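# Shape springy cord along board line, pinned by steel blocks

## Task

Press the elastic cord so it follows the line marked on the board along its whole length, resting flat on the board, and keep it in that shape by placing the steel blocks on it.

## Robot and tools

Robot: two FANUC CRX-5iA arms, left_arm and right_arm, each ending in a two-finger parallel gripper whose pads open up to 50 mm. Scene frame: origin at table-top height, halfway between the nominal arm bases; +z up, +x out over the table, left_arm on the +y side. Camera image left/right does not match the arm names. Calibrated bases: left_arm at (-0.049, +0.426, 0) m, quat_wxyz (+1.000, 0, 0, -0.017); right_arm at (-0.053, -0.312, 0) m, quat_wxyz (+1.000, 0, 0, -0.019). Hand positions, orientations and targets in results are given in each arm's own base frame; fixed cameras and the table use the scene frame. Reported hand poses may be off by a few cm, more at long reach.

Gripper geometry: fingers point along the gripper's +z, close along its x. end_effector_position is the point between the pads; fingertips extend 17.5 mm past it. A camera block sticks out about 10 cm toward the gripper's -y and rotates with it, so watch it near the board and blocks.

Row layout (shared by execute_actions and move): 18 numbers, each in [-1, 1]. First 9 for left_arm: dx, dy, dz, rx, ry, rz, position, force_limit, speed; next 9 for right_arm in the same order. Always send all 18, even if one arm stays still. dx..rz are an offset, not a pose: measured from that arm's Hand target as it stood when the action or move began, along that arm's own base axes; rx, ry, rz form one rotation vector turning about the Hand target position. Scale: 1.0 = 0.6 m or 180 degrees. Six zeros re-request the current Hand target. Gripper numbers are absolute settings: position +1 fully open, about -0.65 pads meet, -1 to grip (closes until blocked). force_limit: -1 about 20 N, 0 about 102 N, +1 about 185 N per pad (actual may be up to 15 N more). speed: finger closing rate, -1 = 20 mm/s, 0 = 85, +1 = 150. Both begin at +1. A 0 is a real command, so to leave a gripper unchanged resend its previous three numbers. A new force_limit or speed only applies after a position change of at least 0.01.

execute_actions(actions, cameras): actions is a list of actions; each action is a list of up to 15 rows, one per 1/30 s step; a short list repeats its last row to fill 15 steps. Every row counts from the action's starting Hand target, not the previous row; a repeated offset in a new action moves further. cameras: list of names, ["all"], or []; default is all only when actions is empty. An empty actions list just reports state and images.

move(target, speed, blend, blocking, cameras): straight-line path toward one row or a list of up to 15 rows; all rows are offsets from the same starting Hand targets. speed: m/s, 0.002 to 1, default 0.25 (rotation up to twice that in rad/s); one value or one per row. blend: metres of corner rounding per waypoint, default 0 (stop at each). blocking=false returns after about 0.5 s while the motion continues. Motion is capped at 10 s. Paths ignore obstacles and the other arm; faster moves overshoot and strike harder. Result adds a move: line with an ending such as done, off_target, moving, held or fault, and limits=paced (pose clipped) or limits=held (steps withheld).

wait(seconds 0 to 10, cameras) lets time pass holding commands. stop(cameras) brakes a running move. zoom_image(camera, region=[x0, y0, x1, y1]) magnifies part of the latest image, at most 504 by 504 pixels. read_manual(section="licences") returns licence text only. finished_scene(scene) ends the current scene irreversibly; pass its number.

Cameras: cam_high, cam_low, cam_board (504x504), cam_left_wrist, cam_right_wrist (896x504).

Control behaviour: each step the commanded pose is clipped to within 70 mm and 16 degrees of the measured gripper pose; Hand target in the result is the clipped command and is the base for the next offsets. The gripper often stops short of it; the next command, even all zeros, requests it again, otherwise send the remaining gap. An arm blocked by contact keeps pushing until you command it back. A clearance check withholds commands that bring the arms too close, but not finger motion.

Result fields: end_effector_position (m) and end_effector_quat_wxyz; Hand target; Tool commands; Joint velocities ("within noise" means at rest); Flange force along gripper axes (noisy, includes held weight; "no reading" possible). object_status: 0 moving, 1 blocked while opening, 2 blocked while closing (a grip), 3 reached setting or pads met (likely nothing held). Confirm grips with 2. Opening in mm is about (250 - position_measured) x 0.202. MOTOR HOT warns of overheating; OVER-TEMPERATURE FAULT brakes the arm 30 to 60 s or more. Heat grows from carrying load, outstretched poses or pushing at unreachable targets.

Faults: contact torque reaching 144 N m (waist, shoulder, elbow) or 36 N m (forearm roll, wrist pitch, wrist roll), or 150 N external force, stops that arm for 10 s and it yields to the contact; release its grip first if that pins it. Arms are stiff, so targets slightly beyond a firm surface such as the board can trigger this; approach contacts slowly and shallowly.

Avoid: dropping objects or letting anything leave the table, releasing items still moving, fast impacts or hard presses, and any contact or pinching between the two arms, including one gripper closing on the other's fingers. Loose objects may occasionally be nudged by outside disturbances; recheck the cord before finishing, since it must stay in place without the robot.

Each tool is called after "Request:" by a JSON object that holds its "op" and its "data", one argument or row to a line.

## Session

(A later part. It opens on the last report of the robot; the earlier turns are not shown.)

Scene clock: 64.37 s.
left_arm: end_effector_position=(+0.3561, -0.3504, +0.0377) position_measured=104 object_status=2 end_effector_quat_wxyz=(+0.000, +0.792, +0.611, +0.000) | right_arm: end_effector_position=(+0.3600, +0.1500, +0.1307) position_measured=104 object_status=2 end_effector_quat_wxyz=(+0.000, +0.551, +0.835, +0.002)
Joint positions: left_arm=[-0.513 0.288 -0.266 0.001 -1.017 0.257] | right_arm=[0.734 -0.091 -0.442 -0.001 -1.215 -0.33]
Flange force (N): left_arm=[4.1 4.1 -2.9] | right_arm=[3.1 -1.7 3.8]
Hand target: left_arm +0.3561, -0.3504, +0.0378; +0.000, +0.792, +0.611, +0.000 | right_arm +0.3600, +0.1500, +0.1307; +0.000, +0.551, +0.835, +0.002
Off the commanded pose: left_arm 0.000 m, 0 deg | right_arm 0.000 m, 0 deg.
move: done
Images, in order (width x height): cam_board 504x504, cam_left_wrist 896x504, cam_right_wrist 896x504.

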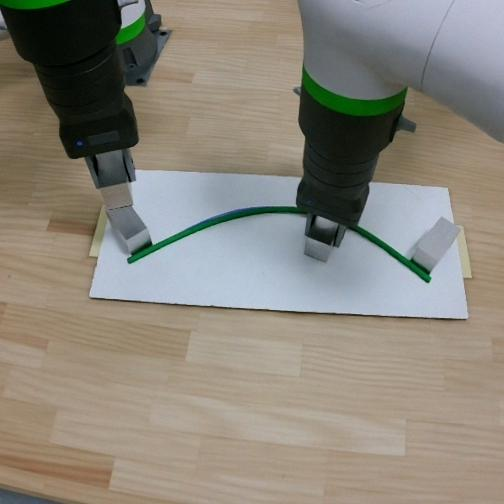

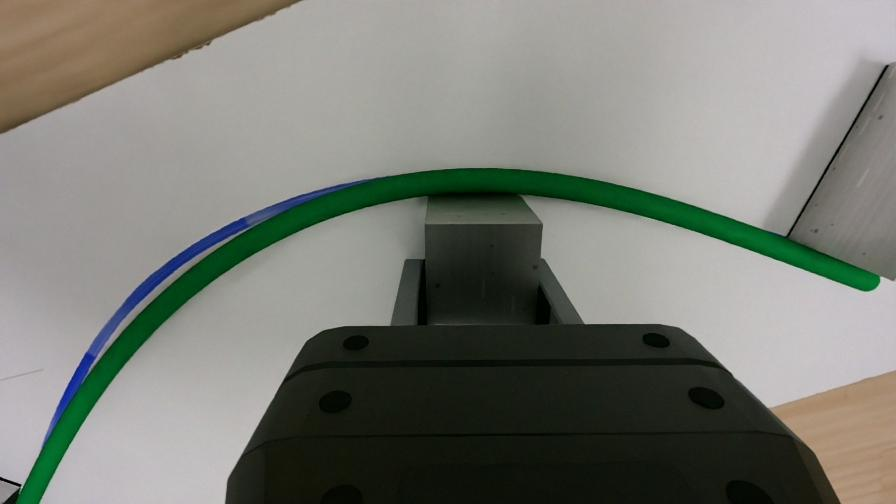

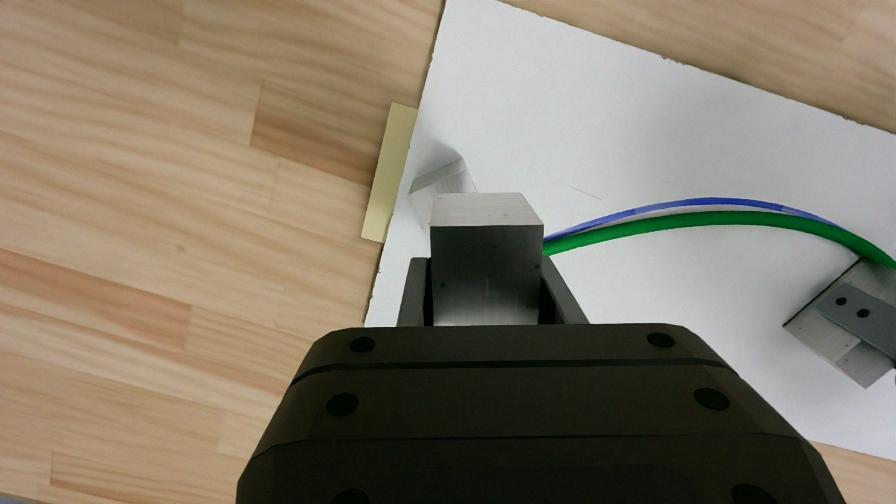

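Request:
{"op": "move", "data": {
  "target": [
    [0,0,-0.0018,0,0,0,-1,-0.6,0,0,0,0,0,0,0,-1,-0.6,0],
    [0,0,-0.0018,0,0,0,1,-0.6,-0.8,0,0,0,0,0,0,-1,-0.6,0],
    [0,0,0.15,0,0,0,1,-0.6,-0.8,0,0,0,0,0,0,-1,-0.6,0],
    [0,0.38,0.2,0,0,0,1,-0.6,-0.8,0,0,0,0,0,0,-1,-0.6,0]
  ],
  "blend": [0,0,0.03,0],
  "cameras": ["cam_board","cam_left_wrist","cam_right_wrist"]
}}

Request:
{"op": "zoom_image", "data": {
  "camera": "cam_board",
  "region": [80, 160, 480, 330]
}}

Scene clock: 68.47 s.
left_arm: end_effector_position=(+0.3561, -0.1225, +0.1578) position_measured=3 object_status=3 end_effector_quat_wxyz=(+0.000, +0.792, +0.611, +0.000) | right_arm: end_effector_position=(+0.3600, +0.1500, +0.1307) position_measured=104 object_status=2 end_effector_quat_wxyz=(+0.000, +0.551, +0.835, +0.002)
Joint positions: left_arm=[0.022 -0.147 -0.426 0.001 -1.292 -0.279] | right_arm=[0.734 -0.091 -0.442 -0.001 -1.215 -0.33]
Flange force (N): left_arm=[4.3 -4.4 -1.6] | right_arm=[2.6 -2.5 4.2]
Hand target: left_arm +0.3561, -0.1224, +0.1578; +0.000, +0.792, +0.611, +0.000 | right_arm +0.3600, +0.1500, +0.1307; +0.000, +0.551, +0.835, +0.002
Off the commanded pose: left_arm 0.000 m, 0 deg | right_arm 0.000 m, 0 deg.
move: done
Images, in order (width x height): cam_board 504x504, cam_left_wrist 896x504, cam_right_wrist 896x504.

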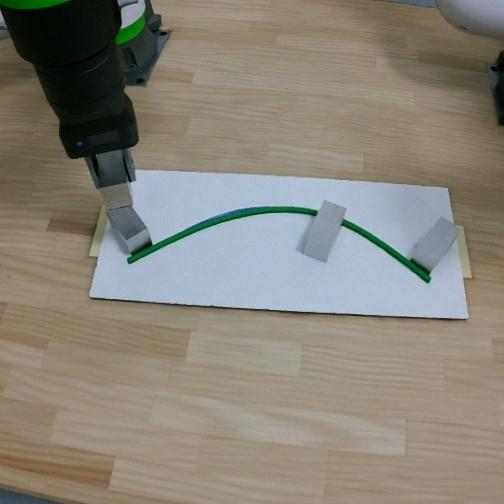

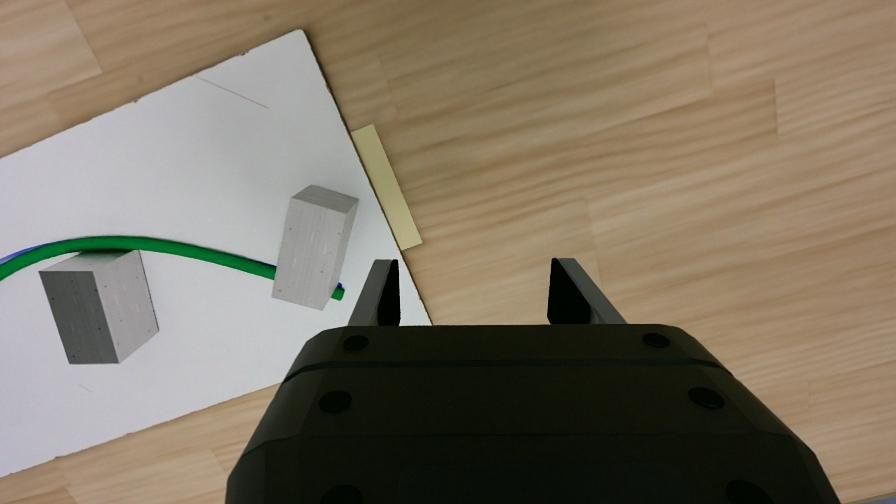

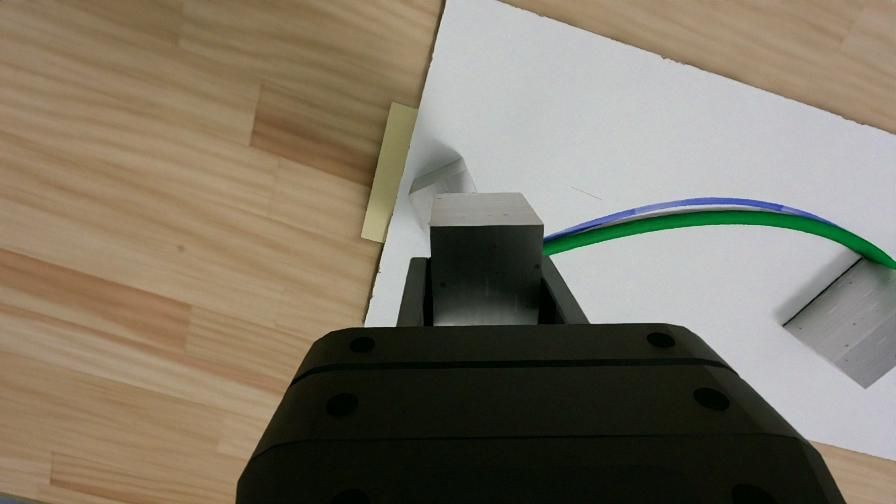

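Scaled by 1.260.

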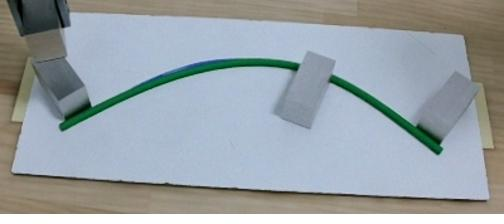

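Request:
{"op": "move", "data": {
  "target": [
    [0,0,0,0,0,0,1,-0.6,-0.8,0.0482,0.2733,-0.05,0,0,0.024,-1,-0.6,0],
    [0,0,0,0,0,0,1,-0.6,-0.8,0.0482,0.2733,-0.1548,0,0,0.024,-1,-0.6,0],
    [0,0,0,0,0,0,1,-0.6,-0.8,-0.0405,0.2272,-0.1548,0,0,0.024,-1,-0.6,0],
    [0,0,0,0,0,0,1,-0.6,-0.8,-0.0405,0.2272,-0.1576,0,0,0.024,-1,-0.6,0]
  ],
  "speed": [0.2,0.12,0.06,0.02],
  "cameras": ["cam_right_wrist"]
}}

Request:
{"op": "move", "data": {
  "target": [
    [0,0,0,0,0,0,1,-0.6,-0.8,0,0,0,0,0,0,1,-0.6,-0.8],
    [0,0,0,0,0,0,1,-0.6,-0.8,0,0,0.15,0,0,0,1,-0.6,-0.8],
    [-0.12,0.15,0.05,0,0,0,1,-0.6,-0.8,-0.15,-0.2,0.2,0,0,0,1,-0.6,-0.8]
  ],
  "blend": [0,0.03,0],
  "cameras": ["cam_board","cam_left_wrist","cam_right_wrist"]
}}

Request:
{"op": "zoom_image", "data": {
  "camera": "cam_board",
  "region": [80, 180, 280, 300]
}}

Request:
{"op": "zoom_image", "data": {
  "camera": "cam_board",
  "region": [270, 180, 470, 300]
}}

Scene clock: 73.43 s.
left_arm: end_effector_position=(+0.3561, -0.1224, +0.1578) position_measured=3 object_status=3 end_effector_quat_wxyz=(+0.000, +0.792, +0.611, +0.000) | right_arm: end_effector_position=(+0.3358, +0.2864, +0.0362) position_measured=104 object_status=2 end_effector_quat_wxyz=(+0.000, +0.519, +0.855, +0.002)
Joint positions: left_arm=[0.022 -0.147 -0.426 0.001 -1.292 -0.279] | right_arm=[1.005 0.155 -0.436 0 -0.976 -0.526]
Flange force (N): left_arm=[4.5 -3.6 -0.8] | right_arm=[5.4 -15.1 -91.3]
Hand target: left_arm +0.3561, -0.1224, +0.1578; +0.000, +0.792, +0.611, +0.000 | right_arm +0.3357, +0.2864, +0.0361; +0.000, +0.519, +0.855, +0.002
Off the commanded pose: left_arm 0.000 m, 0 deg | right_arm 0.000 m, 0 deg.
move: done
Images, in order (width x height): cam_right_wrist 896x504.

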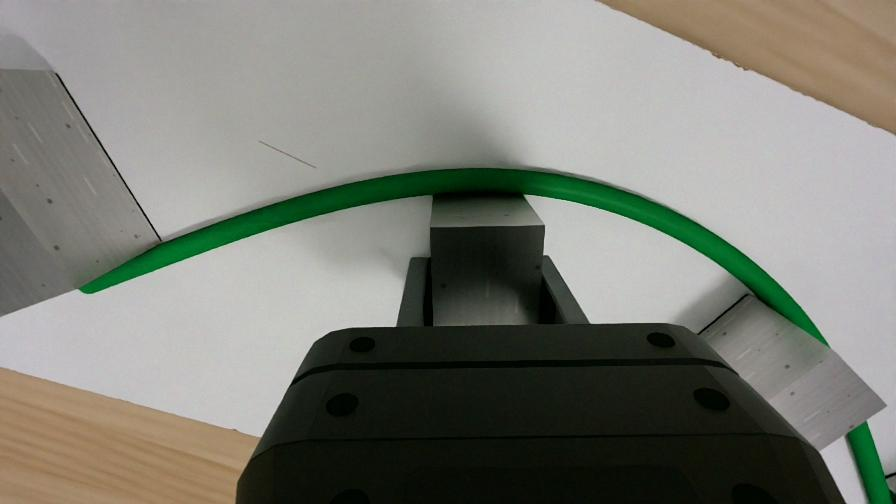

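Scene clock: 75.73 s.
left_arm: end_effector_position=(+0.2841, -0.0325, +0.1877) position_measured=3 object_status=3 end_effector_quat_wxyz=(+0.000, +0.792, +0.611, +0.000) | right_arm: end_effector_position=(+0.2457, +0.1664, +0.1561) position_measured=3 object_status=3 end_effector_quat_wxyz=(+0.000, +0.519, +0.855, +0.002)
Joint positions: left_arm=[0.36 -0.432 -0.561 0.001 -1.443 -0.616] | right_arm=[1.049 -0.385 -0.606 0 -1.346 -0.569]
Flange force (N): left_arm=[4.3 -6.9 -0.5] | right_arm=[3.1 -1.0 -0.4]
Hand target: left_arm +0.2841, -0.0324, +0.1878; +0.000, +0.792, +0.611, +0.000 | right_arm +0.2457, +0.1664, +0.1561; +0.000, +0.519, +0.855, +0.002
Off the commanded pose: left_arm 0.000 m, 0 deg | right_arm 0.000 m, 0 deg.
move: done
Images, in order (width x height): cam_board 504x504, cam_left_wrist 896x504, cam_right_wrist 896x504.

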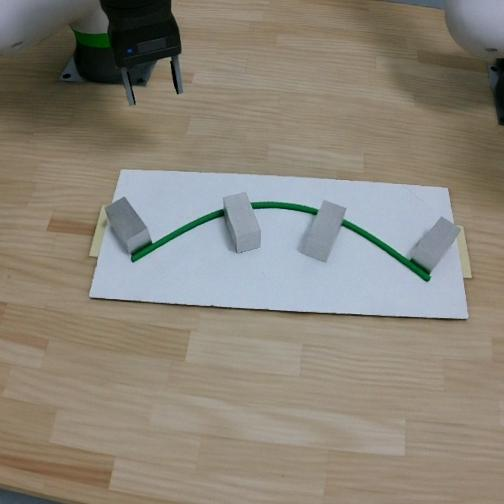

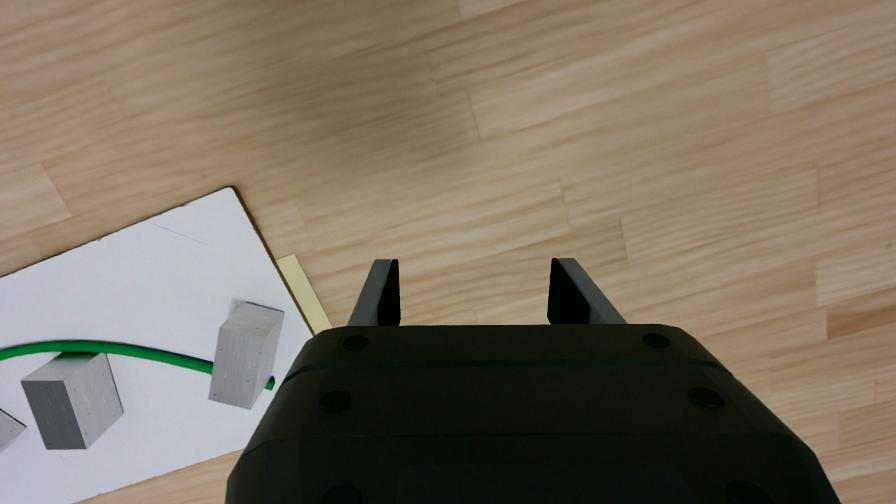

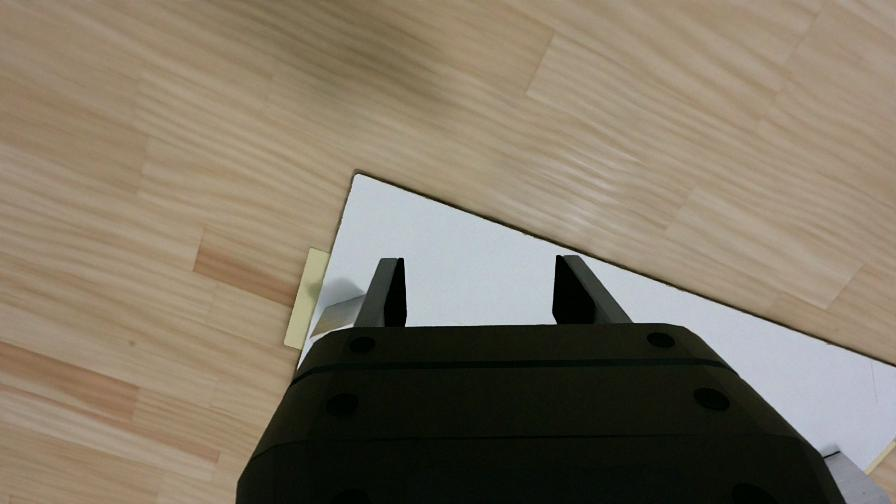

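Scaled by 2.520.

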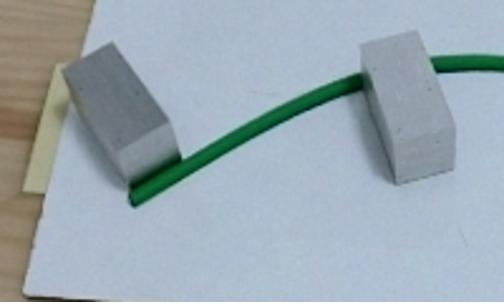

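Scaled by 2.520.

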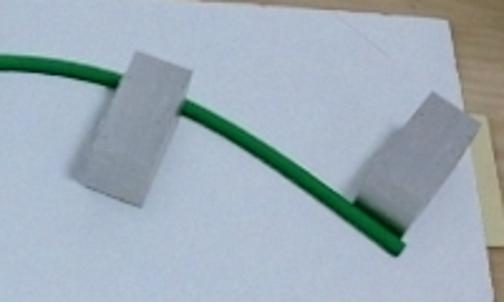

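Request:
{"op": "zoom_image", "data": {
  "camera": "cam_left_wrist",
  "region": [190, 280, 310, 420]
}}

Scaled by 3.600.

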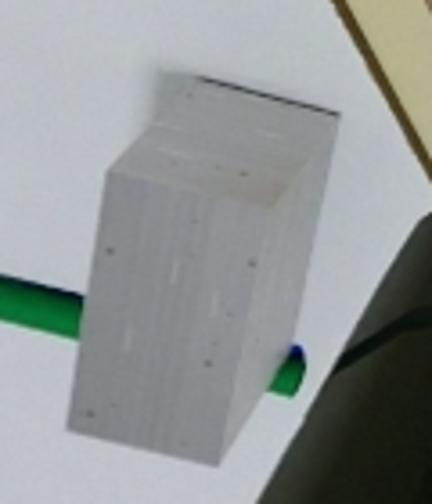

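Request:
{"op": "move", "data": {
  "target": [
    [0.15,-0.28,0.1,0,0,0,1,-0.6,-0.8,0.17,0.0,0.16,0,0,0,1,-0.6,-0.8]
  ],
  "cameras": ["cam_left_wrist","cam_right_wrist"]
}}

Request:
{"op": "zoom_image", "data": {
  "camera": "cam_left_wrist",
  "region": [200, 100, 600, 320]
}}

Request:
{"op": "zoom_image", "data": {
  "camera": "cam_right_wrist",
  "region": [350, 100, 750, 320]
}}

Scene clock: 78.63 s.
left_arm: end_effector_position=(+0.3741, -0.2004, +0.2478) position_measured=3 object_status=3 end_effector_quat_wxyz=(+0.000, +0.792, +0.611, +0.000) | right_arm: end_effector_position=(+0.3477, +0.1664, +0.2521) position_measured=3 object_status=3 end_effector_quat_wxyz=(+0.000, +0.519, +0.855, +0.002)
Joint positions: left_arm=[-0.18 -0.061 -0.136 0.001 -1.496 -0.077] | right_arm=[0.79 -0.166 -0.218 -0.001 -1.514 -0.31]
Flange force (N): left_arm=[4.7 -3.4 -0.9] | right_arm=[2.4 -0.9 -1.1]
Hand target: left_arm +0.3741, -0.2004, +0.2478; +0.000, +0.792, +0.611, +0.000 | right_arm +0.3477, +0.1664, +0.2521; +0.000, +0.519, +0.855, +0.002
Off the commanded pose: left_arm 0.000 m, 0 deg | right_arm 0.000 m, 0 deg.
move: done
Images, in order (width x height): cam_left_wrist 896x504, cam_right_wrist 896x504.

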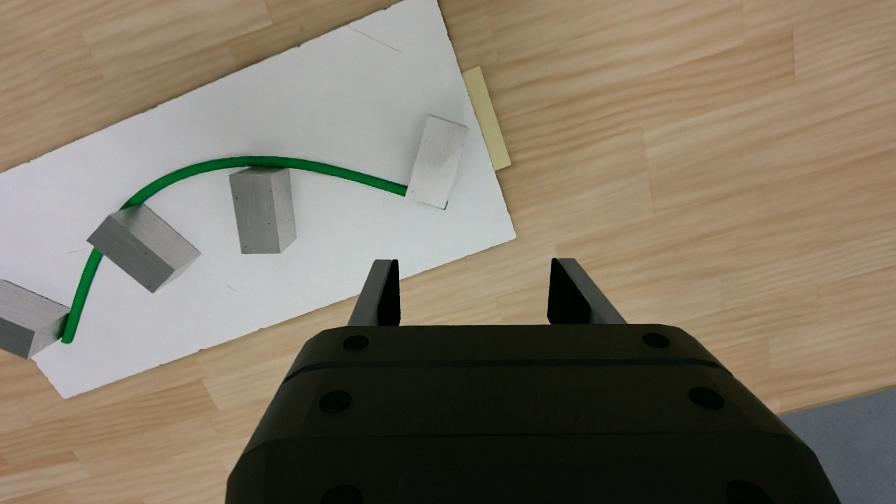

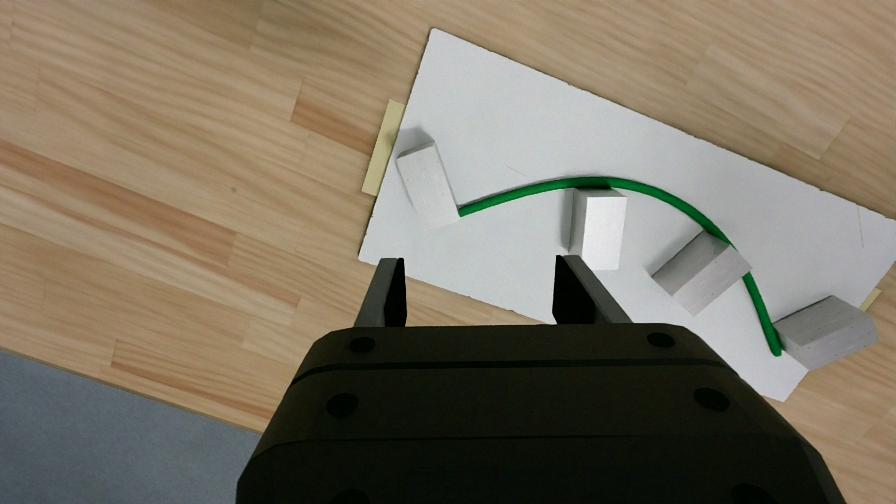

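Scaled by 1.260.

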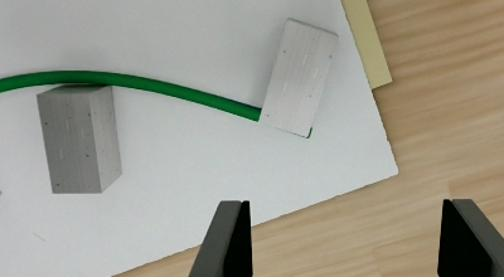

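Scaled by 1.260.

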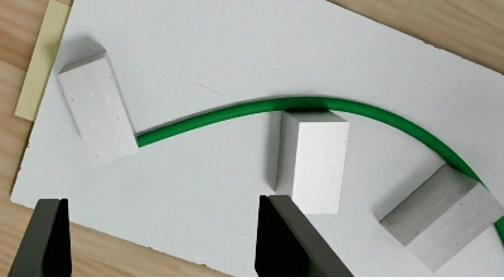

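Request:
{"op": "finished_scene", "data": {
  "scene": 1
}}

The scene is finished: the task was done.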